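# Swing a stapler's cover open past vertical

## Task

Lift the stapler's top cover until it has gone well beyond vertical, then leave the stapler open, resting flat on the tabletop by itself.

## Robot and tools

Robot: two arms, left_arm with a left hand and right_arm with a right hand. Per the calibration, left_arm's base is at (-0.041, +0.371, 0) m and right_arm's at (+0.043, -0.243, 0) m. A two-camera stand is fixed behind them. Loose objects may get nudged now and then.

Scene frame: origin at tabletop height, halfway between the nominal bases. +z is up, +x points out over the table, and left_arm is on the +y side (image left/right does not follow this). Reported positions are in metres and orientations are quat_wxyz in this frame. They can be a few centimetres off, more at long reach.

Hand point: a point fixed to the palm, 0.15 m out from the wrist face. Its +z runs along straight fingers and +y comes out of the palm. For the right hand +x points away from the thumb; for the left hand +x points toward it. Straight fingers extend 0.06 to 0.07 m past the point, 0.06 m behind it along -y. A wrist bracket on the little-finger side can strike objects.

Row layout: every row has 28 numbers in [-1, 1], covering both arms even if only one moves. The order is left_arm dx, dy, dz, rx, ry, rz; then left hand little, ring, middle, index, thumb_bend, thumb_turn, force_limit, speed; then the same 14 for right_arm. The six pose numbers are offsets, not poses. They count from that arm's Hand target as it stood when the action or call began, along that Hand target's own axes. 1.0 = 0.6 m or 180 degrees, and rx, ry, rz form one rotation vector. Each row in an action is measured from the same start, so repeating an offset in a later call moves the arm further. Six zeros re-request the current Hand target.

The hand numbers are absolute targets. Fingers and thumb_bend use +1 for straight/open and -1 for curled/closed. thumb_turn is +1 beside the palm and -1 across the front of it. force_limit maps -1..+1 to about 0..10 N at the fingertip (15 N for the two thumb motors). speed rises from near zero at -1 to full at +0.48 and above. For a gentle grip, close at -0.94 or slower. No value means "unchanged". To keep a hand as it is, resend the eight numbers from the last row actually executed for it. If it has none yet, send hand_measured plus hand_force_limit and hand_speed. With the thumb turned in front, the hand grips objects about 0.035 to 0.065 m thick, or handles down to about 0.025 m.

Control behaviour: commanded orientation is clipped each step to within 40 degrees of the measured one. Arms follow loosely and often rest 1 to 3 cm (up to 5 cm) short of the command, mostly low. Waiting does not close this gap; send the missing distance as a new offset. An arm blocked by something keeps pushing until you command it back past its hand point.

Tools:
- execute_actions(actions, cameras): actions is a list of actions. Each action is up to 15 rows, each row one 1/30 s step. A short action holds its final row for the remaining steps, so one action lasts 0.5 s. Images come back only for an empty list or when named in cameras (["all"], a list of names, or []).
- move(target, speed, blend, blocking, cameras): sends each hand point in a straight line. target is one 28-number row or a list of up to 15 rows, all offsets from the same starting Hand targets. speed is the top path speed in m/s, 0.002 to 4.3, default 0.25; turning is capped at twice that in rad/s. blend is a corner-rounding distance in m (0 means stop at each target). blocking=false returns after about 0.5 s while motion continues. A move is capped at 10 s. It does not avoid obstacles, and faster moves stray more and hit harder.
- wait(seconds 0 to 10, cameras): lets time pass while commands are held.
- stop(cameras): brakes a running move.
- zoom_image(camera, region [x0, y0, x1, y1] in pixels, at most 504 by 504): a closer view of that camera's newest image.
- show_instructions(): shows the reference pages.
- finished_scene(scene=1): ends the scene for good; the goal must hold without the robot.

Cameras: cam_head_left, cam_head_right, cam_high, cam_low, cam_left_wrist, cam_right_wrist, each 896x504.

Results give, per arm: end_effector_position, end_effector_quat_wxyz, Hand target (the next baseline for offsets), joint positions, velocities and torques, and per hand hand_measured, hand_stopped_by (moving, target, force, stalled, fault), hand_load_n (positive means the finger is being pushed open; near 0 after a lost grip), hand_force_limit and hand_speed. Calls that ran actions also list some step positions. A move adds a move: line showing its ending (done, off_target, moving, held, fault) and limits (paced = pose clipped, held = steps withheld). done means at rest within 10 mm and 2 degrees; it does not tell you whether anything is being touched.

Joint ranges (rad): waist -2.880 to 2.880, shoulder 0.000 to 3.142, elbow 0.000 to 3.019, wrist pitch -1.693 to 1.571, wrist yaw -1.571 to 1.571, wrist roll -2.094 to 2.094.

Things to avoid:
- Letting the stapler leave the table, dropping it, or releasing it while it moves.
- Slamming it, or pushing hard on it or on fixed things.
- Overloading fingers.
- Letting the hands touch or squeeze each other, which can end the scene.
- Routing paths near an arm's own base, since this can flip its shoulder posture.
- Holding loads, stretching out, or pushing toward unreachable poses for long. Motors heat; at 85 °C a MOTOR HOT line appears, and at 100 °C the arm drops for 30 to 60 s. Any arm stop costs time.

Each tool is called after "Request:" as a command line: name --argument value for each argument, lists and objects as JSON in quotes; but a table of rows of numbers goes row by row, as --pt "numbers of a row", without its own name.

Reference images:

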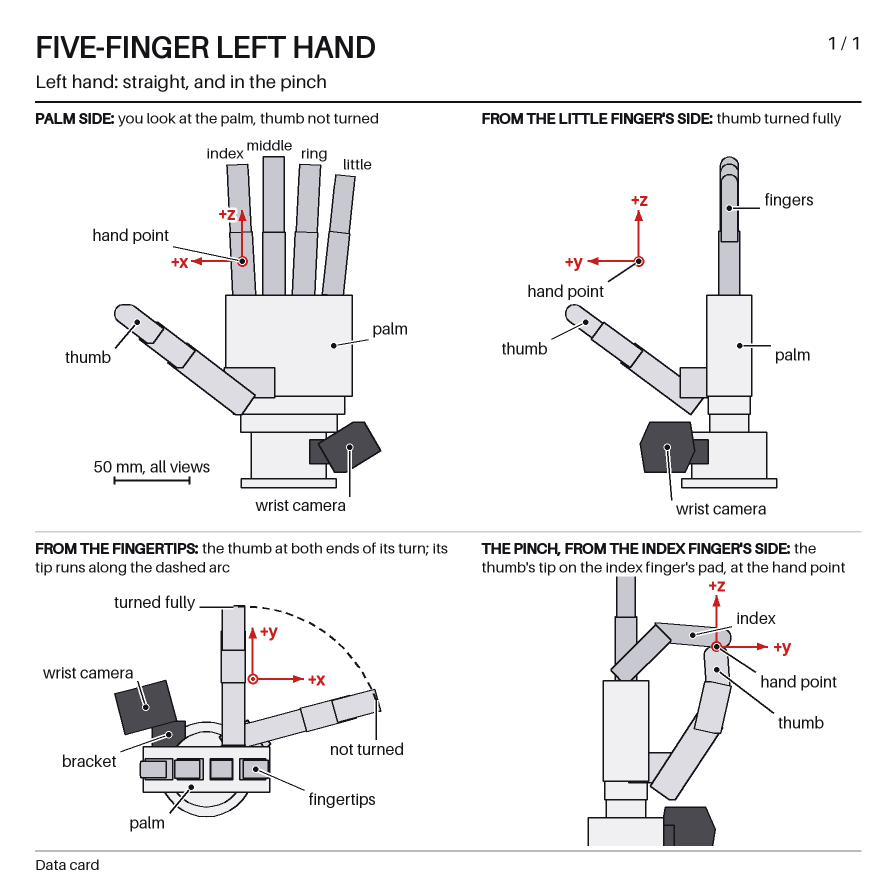

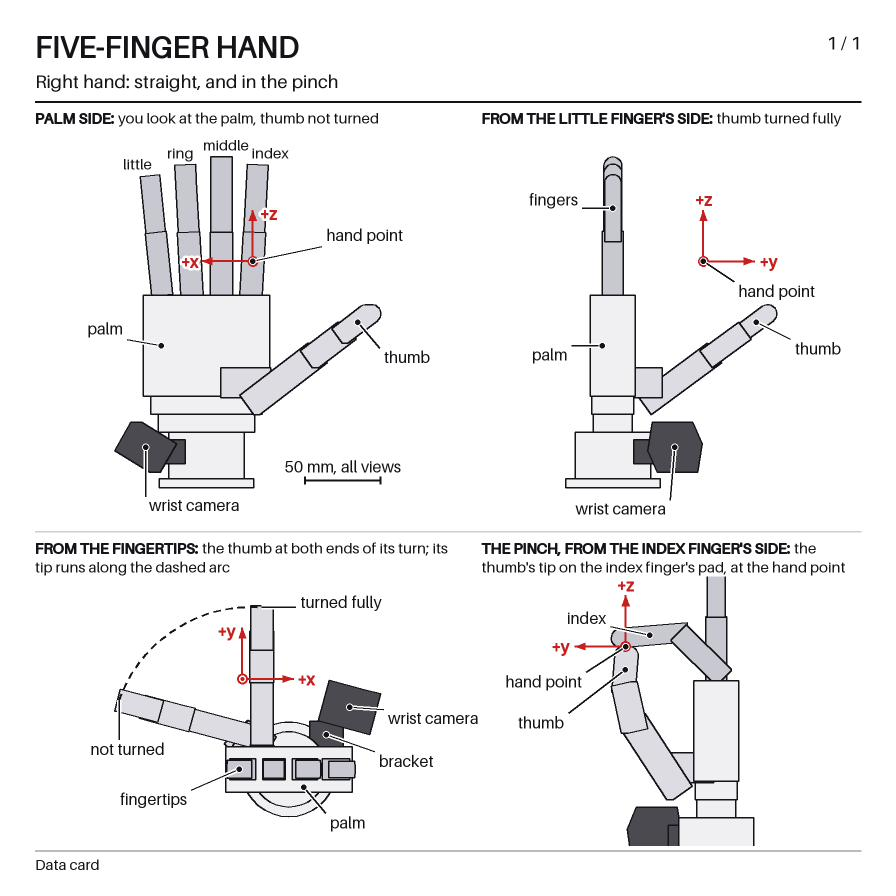

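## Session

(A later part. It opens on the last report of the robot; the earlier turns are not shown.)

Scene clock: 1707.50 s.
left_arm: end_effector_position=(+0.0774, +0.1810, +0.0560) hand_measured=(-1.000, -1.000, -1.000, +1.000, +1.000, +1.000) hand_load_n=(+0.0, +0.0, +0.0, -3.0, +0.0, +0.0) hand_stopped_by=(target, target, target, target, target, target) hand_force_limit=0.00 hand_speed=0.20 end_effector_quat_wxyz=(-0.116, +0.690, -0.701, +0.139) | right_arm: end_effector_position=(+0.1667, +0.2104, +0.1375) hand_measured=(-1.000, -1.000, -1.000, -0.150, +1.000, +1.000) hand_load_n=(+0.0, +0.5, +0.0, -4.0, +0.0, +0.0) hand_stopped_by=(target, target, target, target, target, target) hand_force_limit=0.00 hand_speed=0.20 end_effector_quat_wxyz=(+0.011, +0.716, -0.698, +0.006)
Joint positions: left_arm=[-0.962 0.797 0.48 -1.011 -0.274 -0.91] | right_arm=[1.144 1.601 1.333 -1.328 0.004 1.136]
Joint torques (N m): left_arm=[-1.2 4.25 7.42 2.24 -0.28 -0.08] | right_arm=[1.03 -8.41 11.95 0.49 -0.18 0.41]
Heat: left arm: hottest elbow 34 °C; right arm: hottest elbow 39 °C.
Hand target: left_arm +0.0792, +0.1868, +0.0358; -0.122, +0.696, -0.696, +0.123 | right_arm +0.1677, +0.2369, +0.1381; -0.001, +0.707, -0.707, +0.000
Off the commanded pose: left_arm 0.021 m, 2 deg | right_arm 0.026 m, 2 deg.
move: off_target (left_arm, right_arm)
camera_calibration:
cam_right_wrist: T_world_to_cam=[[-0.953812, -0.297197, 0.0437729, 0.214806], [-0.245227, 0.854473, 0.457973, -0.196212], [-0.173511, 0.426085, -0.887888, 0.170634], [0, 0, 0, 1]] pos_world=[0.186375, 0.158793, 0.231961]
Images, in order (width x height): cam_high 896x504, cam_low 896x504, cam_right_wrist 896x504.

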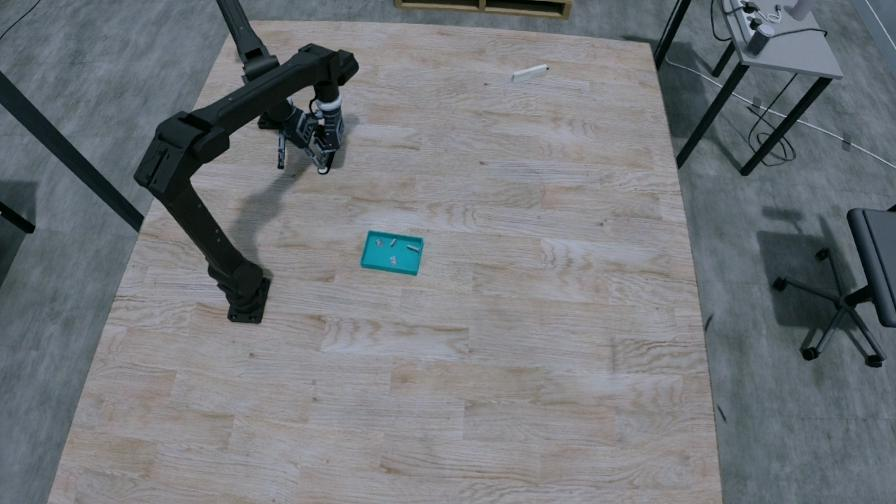

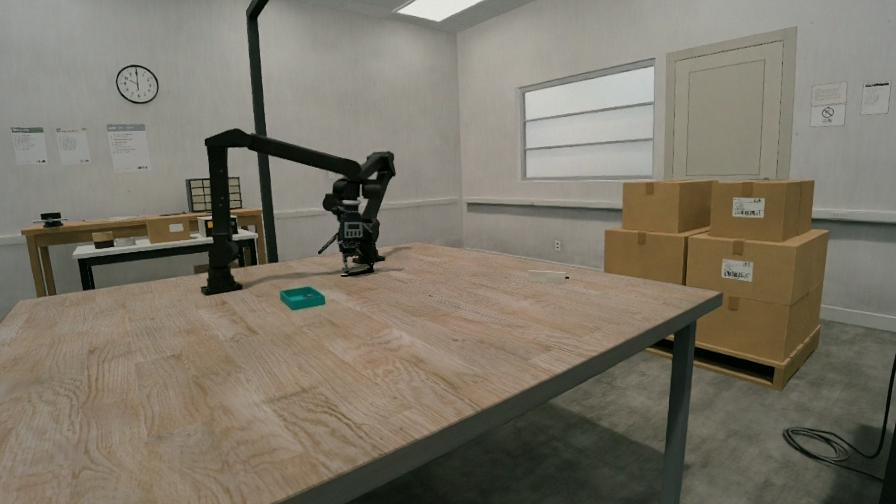

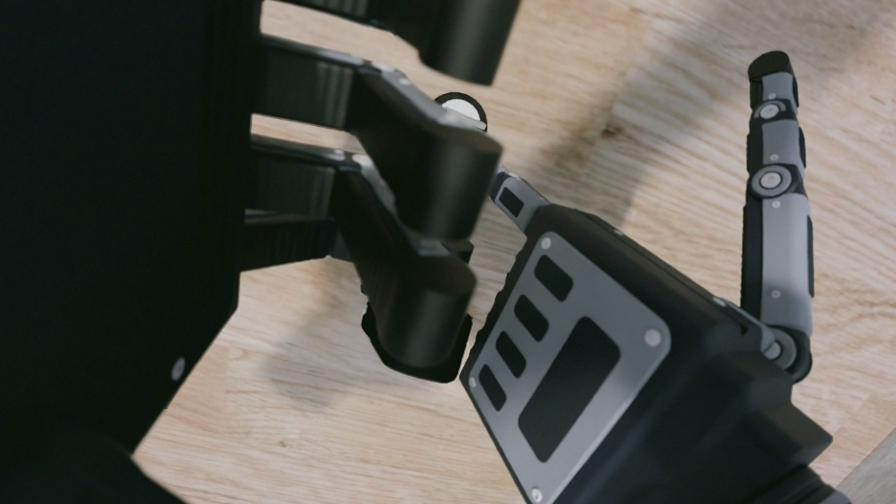

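Request:
move --pt "0 0 0 0 0 0 -1 -1 -1 1 1 1 0 0.2 -0.0467 -0.0017 -0.005 0 0 0 -1 -1 -1 -0.15 1 1 0 0.2" --pt "0 0 0 0 0 0 -1 -1 -1 1 1 1 0 0.2 -0.0917 -0.005 -0.014 0 0 0 -1 -1 -1 -0.15 1 1 0 0.2" --speed 0.04 --blend 0.01 --cameras '["cam_low","cam_right_wrist","cam_high"]'

Request:
zoom_image --camera "cam_low" --region '[320, 220, 386, 290]'

Scene clock: 1733.10 s.
left_arm: end_effector_position=(+0.0774, +0.1810, +0.0560) hand_measured=(-1.000, -1.000, -1.000, +1.000, +1.000, +1.000) hand_load_n=(+0.0, +0.0, +0.5, -3.5, +0.0, +0.0) hand_stopped_by=(target, target, target, target, target, target) hand_force_limit=0.00 hand_speed=0.20 end_effector_quat_wxyz=(-0.116, +0.690, -0.701, +0.139) | right_arm: end_effector_position=(+0.1718, +0.2732, +0.1393) hand_measured=(-1.000, -1.000, -1.000, -0.150, +1.000, +1.000) hand_load_n=(+0.0, +0.0, +0.0, +0.5, +0.0, +0.0) hand_stopped_by=(target, target, target, target, target, target) hand_force_limit=0.00 hand_speed=0.20 end_effector_quat_wxyz=(+0.010, +0.710, -0.705, +0.004)
Joint positions: left_arm=[-0.962 0.797 0.48 -1.011 -0.274 -0.91] | right_arm=[1.181 1.745 1.523 -1.37 0 1.192]
Joint torques (N m): left_arm=[-1.14 3.66 7.5 2.35 -0.35 -0.13] | right_arm=[-0.21 -11.05 12.01 -0.29 0.03 0.21]
Heat: left arm: hottest elbow 33 °C; right arm: hottest elbow 41 °C.
Hand target: left_arm +0.0792, +0.1868, +0.0358; -0.122, +0.696, -0.696, +0.123 | right_arm +0.1706, +0.2919, +0.1465; -0.001, +0.707, -0.707, +0.000
Off the commanded pose: left_arm 0.021 m, 2 deg | right_arm 0.020 m, 1 deg.
move: off_target (left_arm, right_arm)
camera_calibration:
cam_right_wrist: T_world_to_cam=[[-0.959182, -0.279378, 0.0437912, 0.234269], [-0.228409, 0.856687, 0.462511, -0.253642], [-0.166731, 0.43363, -0.885531, 0.142866], [0, 0, 0, 1]] pos_world=[0.190593, 0.220791, 0.233565]
Images, in order (width x height): cam_high 896x504, cam_low 896x504, cam_right_wrist 896x504.

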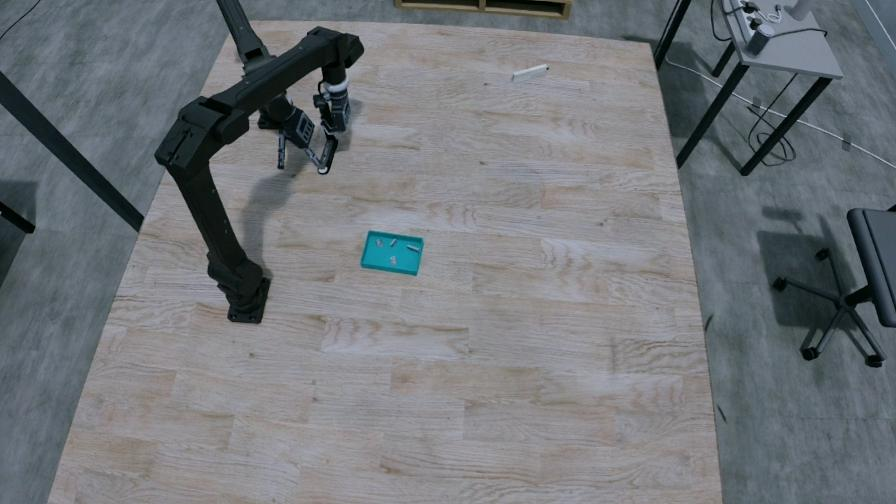

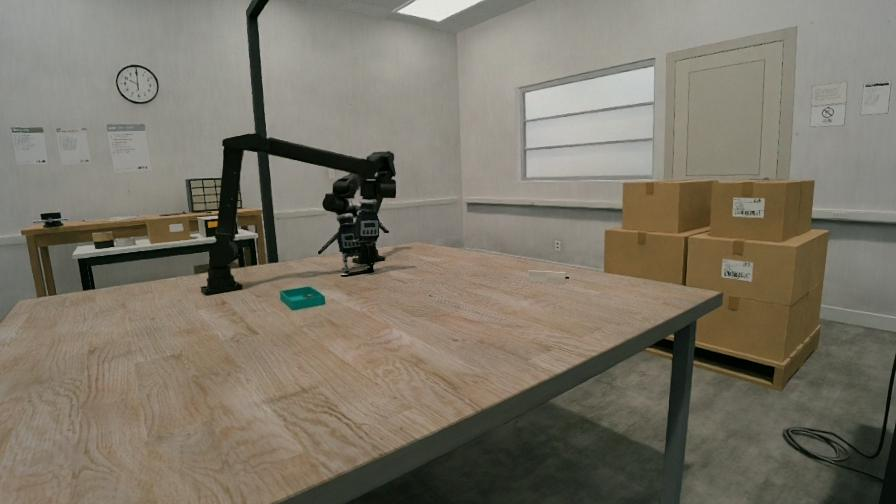

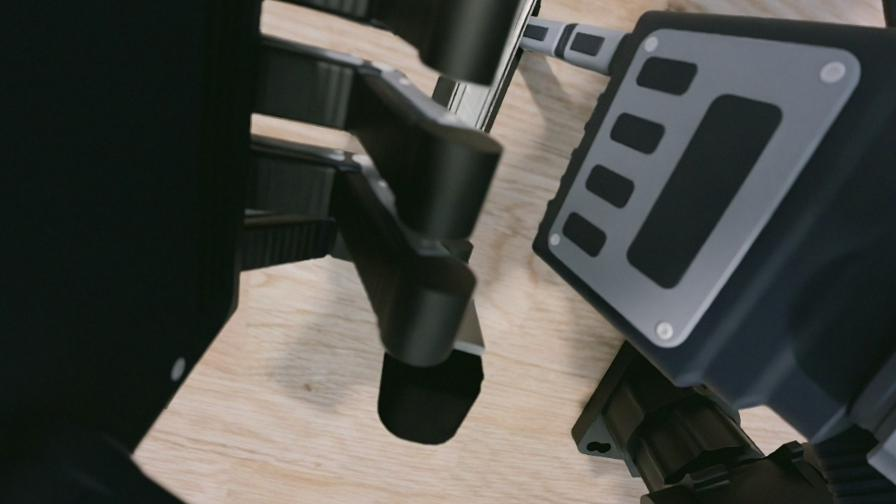

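Scaled by 7.200 from the camera's 896x504 image, which has a finer 1280x720 frame.

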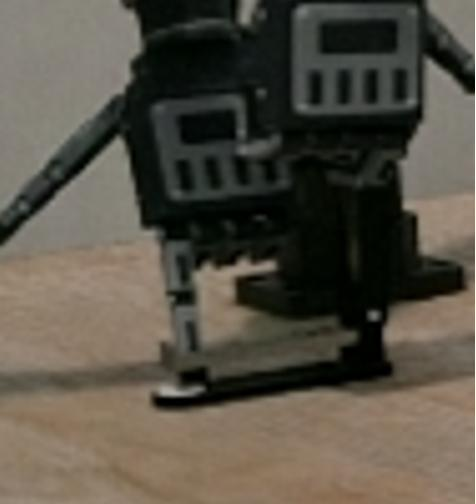

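Request:
move --pt "0 0 0 0 0 0 -1 -1 -1 1 1 1 0 0.2 -0.03 -0.002 -0.004 0 0 0 -1 -1 -1 -0.15 1 1 0 0.2" --pt "0 0 0 0 0 0 -1 -1 -1 1 1 1 0 0.2 -0.069 -0.0025 0.003 0 0 0 -1 -1 -1 -0.15 1 1 0 0.2" --speed 0.04 --blend 0.01 --cameras '["cam_low","cam_right_wrist","cam_high","cam_head_right"]'

Request:
zoom_image --camera "cam_low" --region '[320, 210, 396, 290]'

Scene clock: 1757.47 s.
left_arm: end_effector_position=(+0.0774, +0.1810, +0.0560) hand_measured=(-1.000, -1.000, -1.000, +1.000, +1.000, +1.000) hand_load_n=(+0.0, +0.0, +0.0, -3.0, +0.0, +0.0) hand_stopped_by=(target, target, target, target, target, target) hand_force_limit=0.00 hand_speed=0.20 end_effector_quat_wxyz=(-0.116, +0.690, -0.701, +0.139) | right_arm: end_effector_position=(+0.1755, +0.3181, +0.1416) hand_measured=(-1.000, -1.000, -1.000, -0.150, +1.000, +1.000) hand_load_n=(+0.0, +0.0, +0.0, +0.0, +0.0, +0.0) hand_stopped_by=(target, target, target, target, target, target) hand_force_limit=0.00 hand_speed=0.20 end_effector_quat_wxyz=(+0.005, +0.708, -0.706, +0.002)
Joint positions: left_arm=[-0.962 0.797 0.48 -1.011 -0.274 -0.91] | right_arm=[1.204 1.848 1.674 -1.406 0 1.219]
Joint torques (N m): left_arm=[-0.91 3.19 7.49 2.41 -0.28 -0.1] | right_arm=[0.62 -12.86 11.82 -0.21 -0.01 0.16]
Heat: left arm: hottest elbow 33 °C; right arm: hottest elbow 42 °C.
Hand target: left_arm +0.0792, +0.1868, +0.0358; -0.122, +0.696, -0.696, +0.123 | right_arm +0.1722, +0.3333, +0.1447; -0.001, +0.707, -0.707, +0.000
Off the commanded pose: left_arm 0.021 m, 2 deg | right_arm 0.016 m, 1 deg.
move: off_target (left_arm, right_arm); blend cut to 0.0095 m at target 1
camera_calibration:
cam_right_wrist: T_world_to_cam=[[-0.960401, -0.2762, 0.0366529, 0.250499], [-0.227245, 0.852617, 0.470536, -0.292353], [-0.161213, 0.443574, -0.881619, 0.121369], [0, 0, 0, 1]] pos_world=[0.19371, 0.264617, 0.235382]
Images, in order (width x height): cam_head_right 896x504, cam_high 896x504, cam_low 896x504, cam_right_wrist 896x504.

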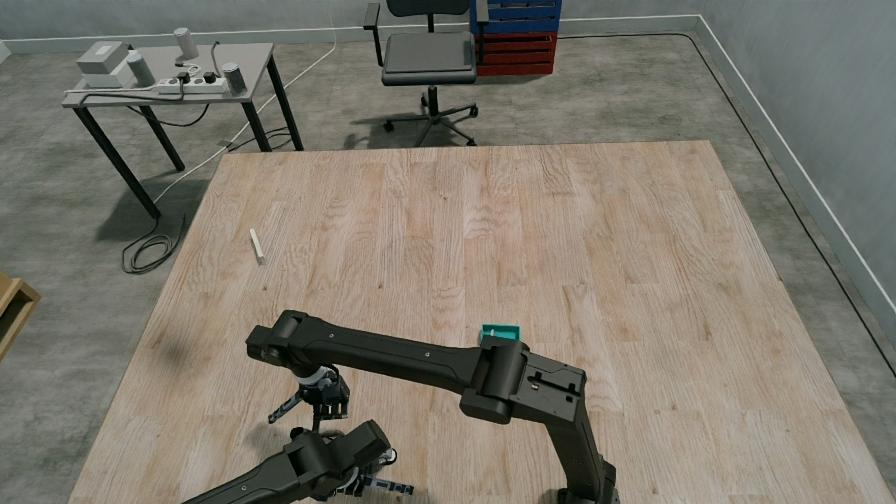

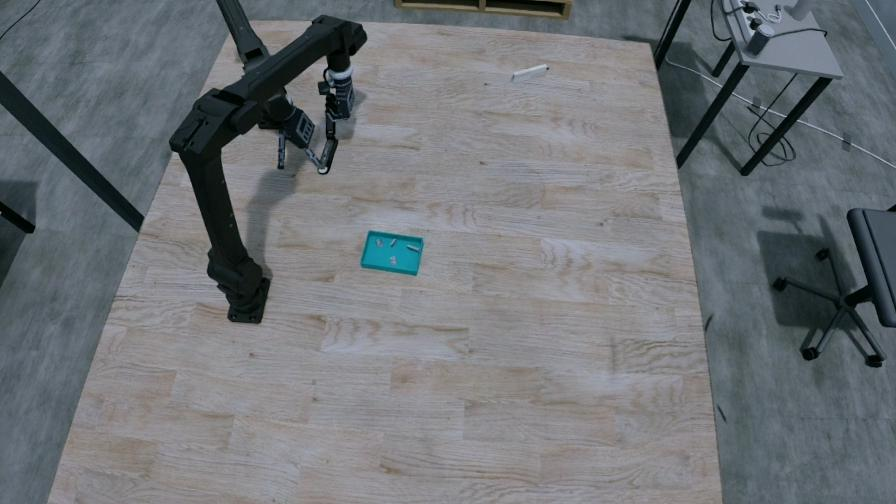

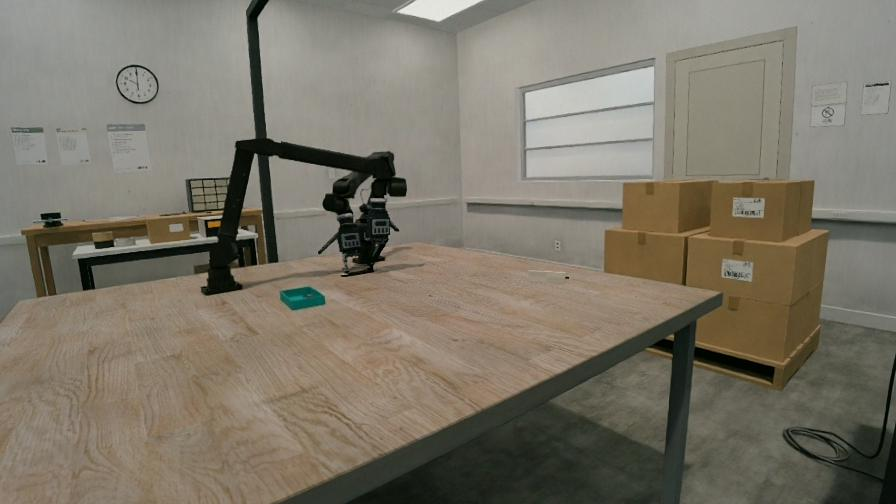

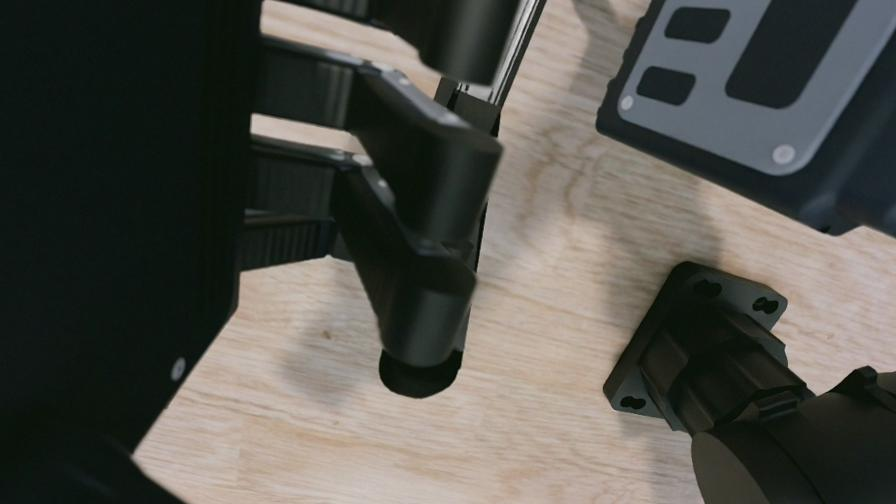

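Scaled by 6.300 from the camera's 896x504 image, which has a finer 1280x720 frame.

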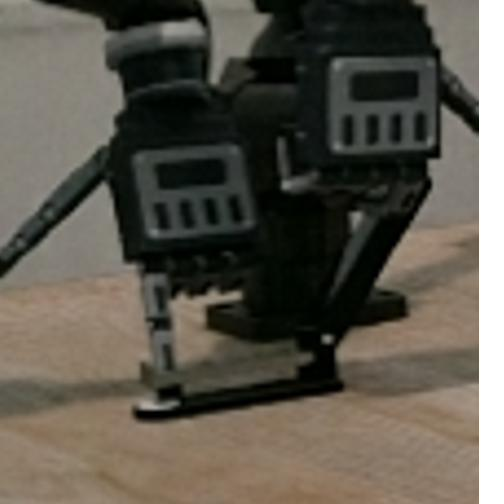

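Request:
move --pt "0 0 0 0 0 0 -1 -1 -1 1 1 1 0 0.2 0.025 0 0 0 0 0 -1 -1 -1 -0.15 1 1 0 0.2" --pt "0 0 0 0 0 0 -1 -1 -1 1 1 1 0 0.2 0.025 -0.16 0 0 0 0 -1 -1 -1 -0.15 1 1 0 0.2" --speed '[0.04,0.08]' --cameras '["cam_low","cam_right_wrist","cam_high","cam_head_right"]'

Request:
zoom_image --camera "cam_low" --region '[320, 210, 396, 290]'

Scene clock: 1776.90 s.
left_arm: end_effector_position=(+0.0774, +0.1810, +0.0560) hand_measured=(-1.000, -1.000, -1.000, +1.000, +1.000, +1.000) hand_load_n=(+0.0, +0.0, +0.0, -3.5, +0.0, +0.0) hand_stopped_by=(target, target, target, target, target, target) hand_force_limit=0.00 hand_speed=0.20 end_effector_quat_wxyz=(-0.116, +0.690, -0.701, +0.139) | right_arm: end_effector_position=(+0.2576, +0.3111, +0.1431) hand_measured=(-1.000, -1.000, -1.000, -0.150, +1.000, +1.000) hand_load_n=(+0.0, +0.0, +0.0, +0.0, +0.0, +0.0) hand_stopped_by=(target, target, target, target, target, target) hand_force_limit=0.00 hand_speed=0.20 end_effector_quat_wxyz=(+0.003, +0.705, -0.709, +0.001)
Joint positions: left_arm=[-0.962 0.797 0.48 -1.011 -0.274 -0.91] | right_arm=[1.069 1.917 1.779 -1.44 0 1.094]
Joint torques (N m): left_arm=[-0.73 3.25 7.38 2.4 -0.32 -0.13] | right_arm=[-1.61 -13.51 11.88 -0.46 0.07 -0.19]
Heat: left arm: hottest elbow 33 °C; right arm: hottest elbow 43 °C.
Hand target: left_arm +0.0792, +0.1868, +0.0358; -0.122, +0.696, -0.696, +0.123 | right_arm +0.2681, +0.3184, +0.1448; -0.001, +0.707, -0.707, +0.000
Off the commanded pose: left_arm 0.021 m, 2 deg | right_arm 0.013 m, 1 deg.
move: off_target (left_arm, right_arm)
camera_calibration:
cam_right_wrist: T_world_to_cam=[[-0.9631, -0.266796, 0.0354767, 0.325268], [-0.218945, 0.853293, 0.473238, -0.271146], [-0.15653, 0.448008, -0.88022, 0.136226], [0, 0, 0, 1]] pos_world=[0.275223, 0.257117, 0.236686]
Images, in order (width x height): cam_head_right 896x504, cam_high 896x504, cam_low 896x504, cam_right_wrist 896x504.

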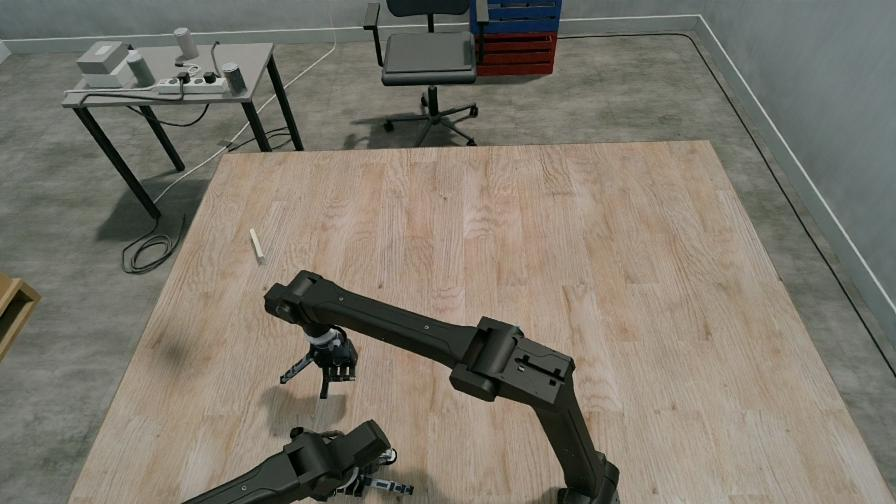

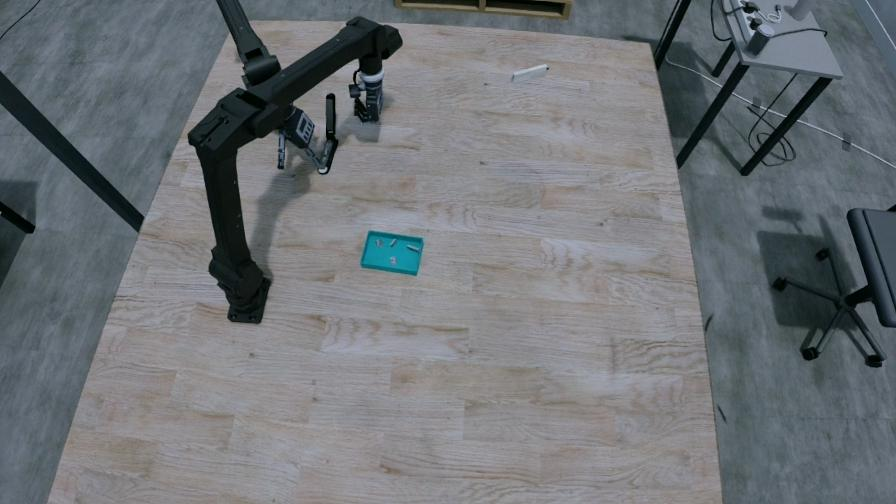

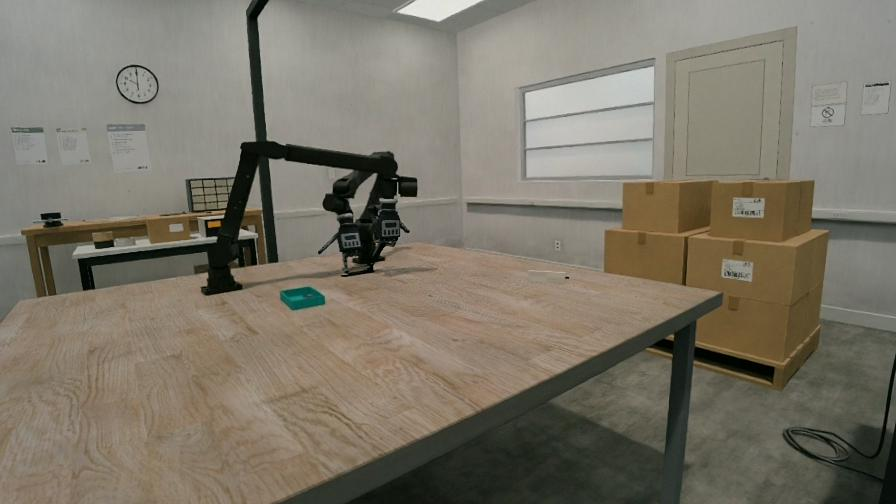

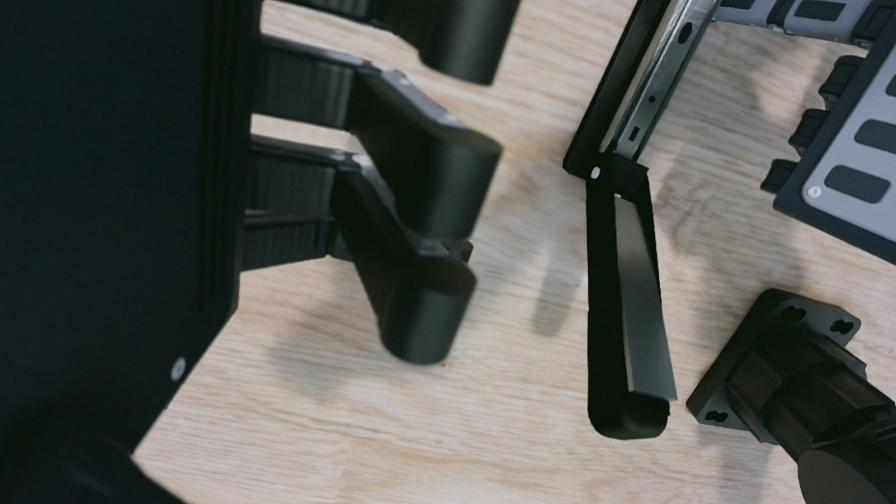

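Scaled by 6.300 from the camera's 896x504 image, which has a finer 1280x720 frame.

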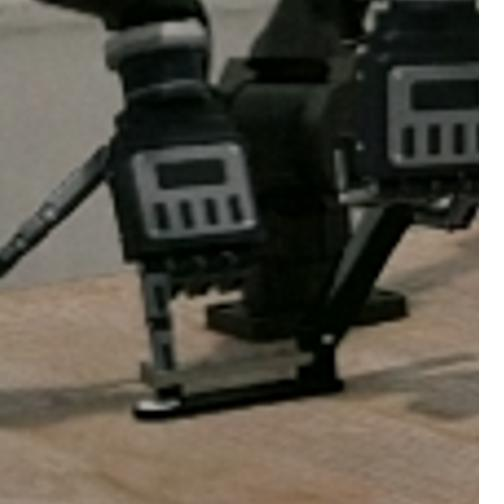

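Request:
move --pt "0 0 -0.06 0 0 0 -1 -1 -1 1 1 1 0 0.2 0 0 0 0 0 0 -1 -1 -1 -0.15 1 1 0 0.2" --pt "0 0.03 -0.17 0 0 0 -1 -1 -1 1 1 1 0 0.2 0.1 -0.15 -0.083 0 0 0 -1 -1 -1 -0.15 1 1 0 0.2" --speed '[0.04,0.1]' --cameras '["all"]'

Request:
zoom_image --camera "cam_low" --region '[320, 210, 396, 290]'

Scene clock: 1793.93 s.
left_arm: end_effector_position=(+0.0234, +0.1996, +0.1041) hand_measured=(-1.000, -1.000, -1.000, +1.000, +1.000, +1.000) hand_load_n=(+0.0, +0.5, +0.0, +0.0, +0.0, +0.0) hand_stopped_by=(target, target, target, target, target, target) hand_force_limit=0.00 hand_speed=0.20 end_effector_quat_wxyz=(-0.131, +0.695, -0.701, +0.099) | right_arm: end_effector_position=(+0.3481, +0.2534, +0.1875) hand_measured=(-1.000, -1.000, -1.000, -0.150, +1.000, +1.000) hand_load_n=(+0.0, +0.0, +0.0, +0.0, +0.0, +0.0) hand_stopped_by=(target, target, target, target, target, target) hand_force_limit=0.00 hand_speed=0.20 end_effector_quat_wxyz=(+0.009, +0.704, -0.710, +0.001)
Joint positions: left_arm=[-1.194 0.698 0.583 -1.373 -0.319 -1.17] | right_arm=[0.887 1.917 1.895 -1.566 0 0.913]
Joint torques (N m): left_arm=[-3.43 1.55 14.9 0.03 -0.26 -0.16] | right_arm=[-1.44 -14.56 11.95 -0.49 0.04 -0.16]
Heat: left arm: hottest elbow 33 °C; right arm: hottest elbow 42 °C.
Hand target: left_arm +0.0275, +0.1869, +0.1255; -0.122, +0.696, -0.696, +0.123 | right_arm +0.3582, +0.2584, +0.1947; -0.001, +0.707, -0.707, +0.000
Off the commanded pose: left_arm 0.025 m, 3 deg | right_arm 0.013 m, 1 deg.
move: off_target (left_arm, right_arm)
camera_calibration:
cam_left_wrist: T_world_to_cam=[[0.918261, -0.29903, 0.259572, 0.0149357], [-0.379713, -0.850901, 0.363022, 0.142936], [0.112316, -0.431912, -0.894895, 0.290036], [0, 0, 0, 1]] pos_world=[0.00798411, 0.251361, 0.203786]
cam_right_wrist: T_world_to_cam=[[-0.963331, -0.264591, 0.0445581, 0.393374], [-0.213767, 0.85719, 0.468539, -0.225027], [-0.162166, 0.441833, -0.882319, 0.219269], [0, 0, 0, 1]] pos_world=[0.366404, 0.200094, 0.281371]

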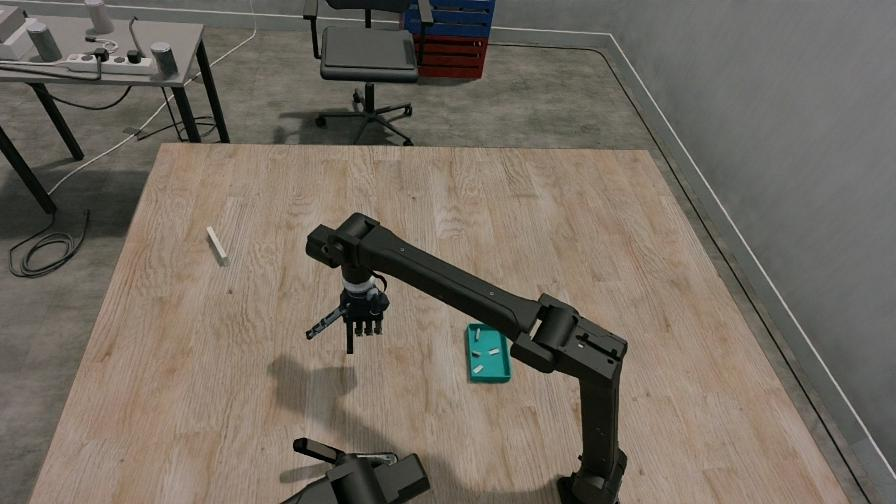

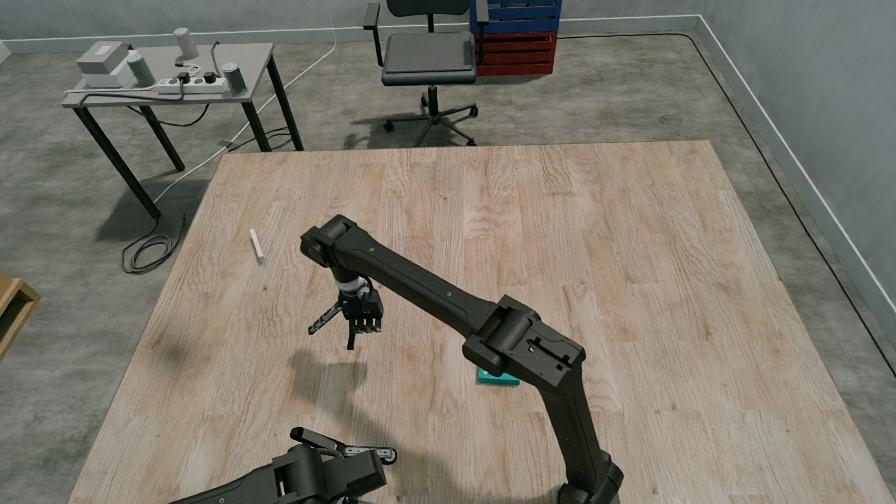

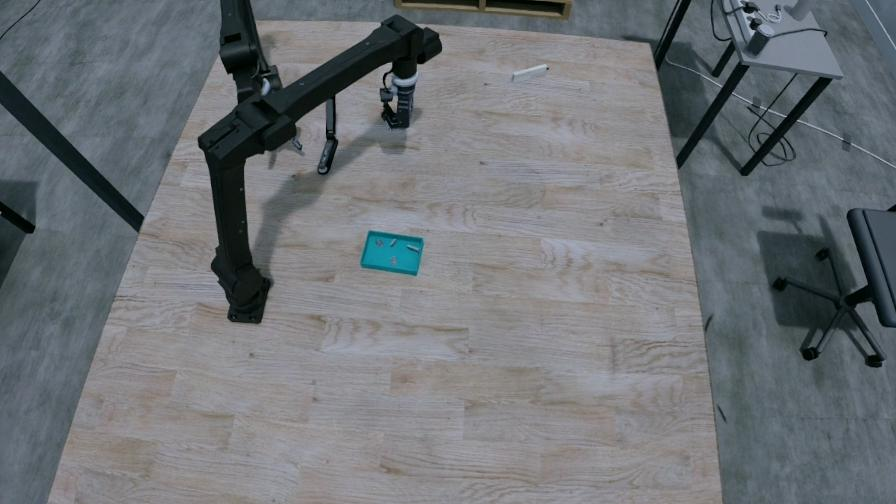

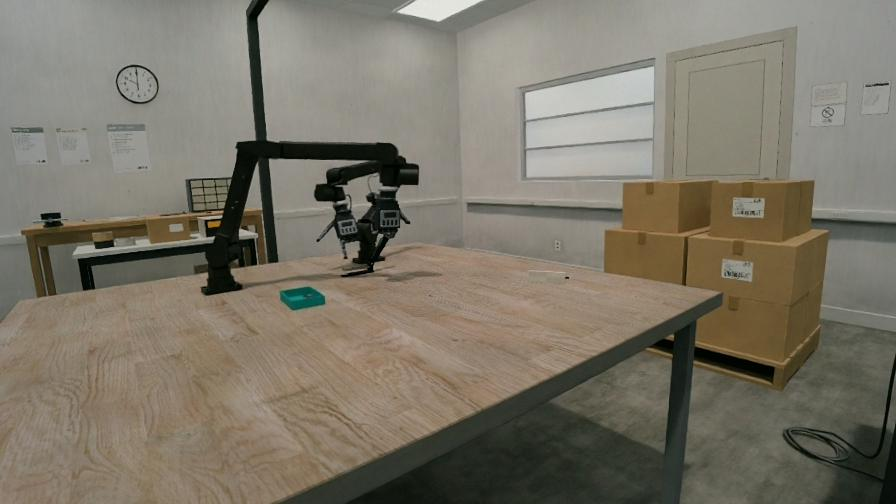

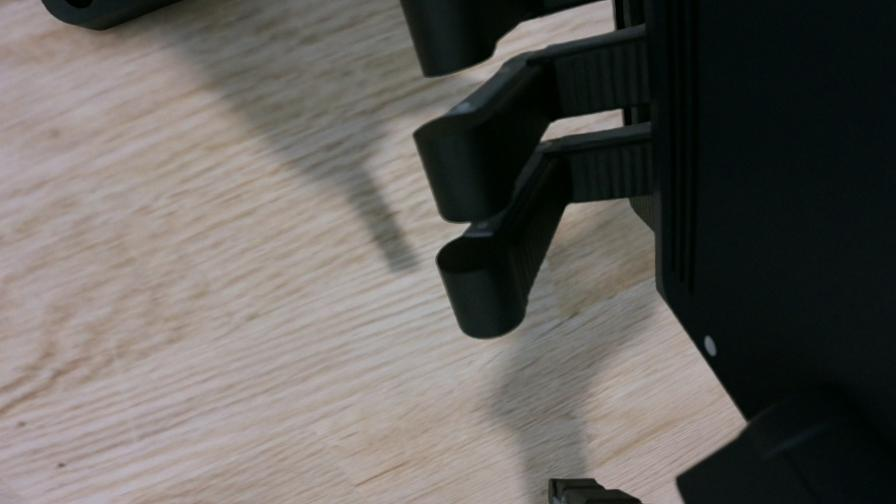

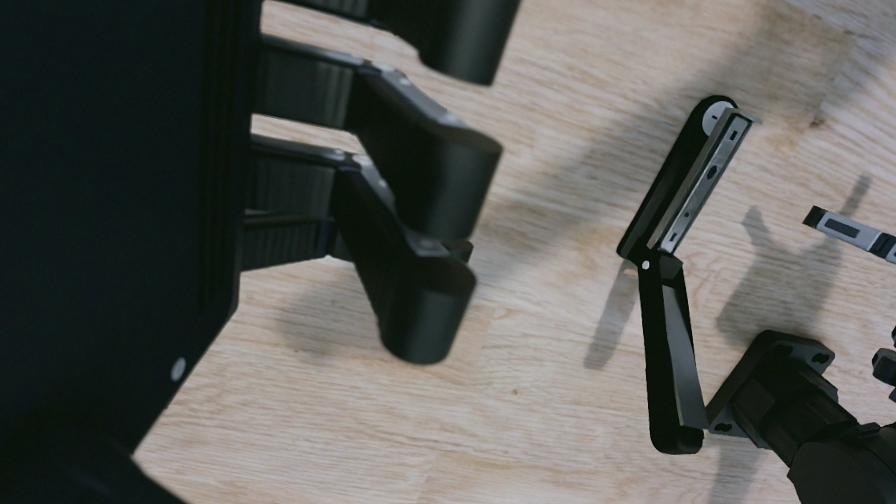

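Scaled by 6.300 from the camera's 896x504 image, which has a finer 1280x720 frame.

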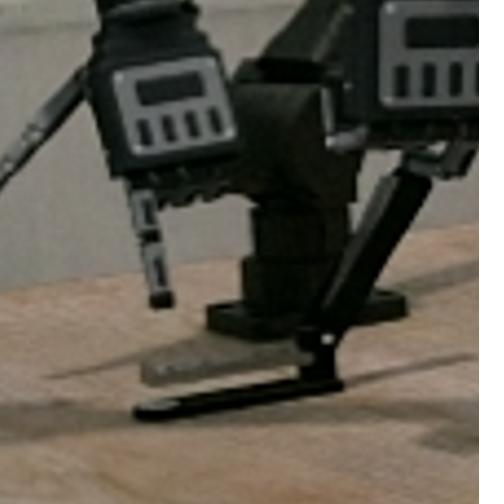

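Request:
finished_scene

The scene is finished: the task was done.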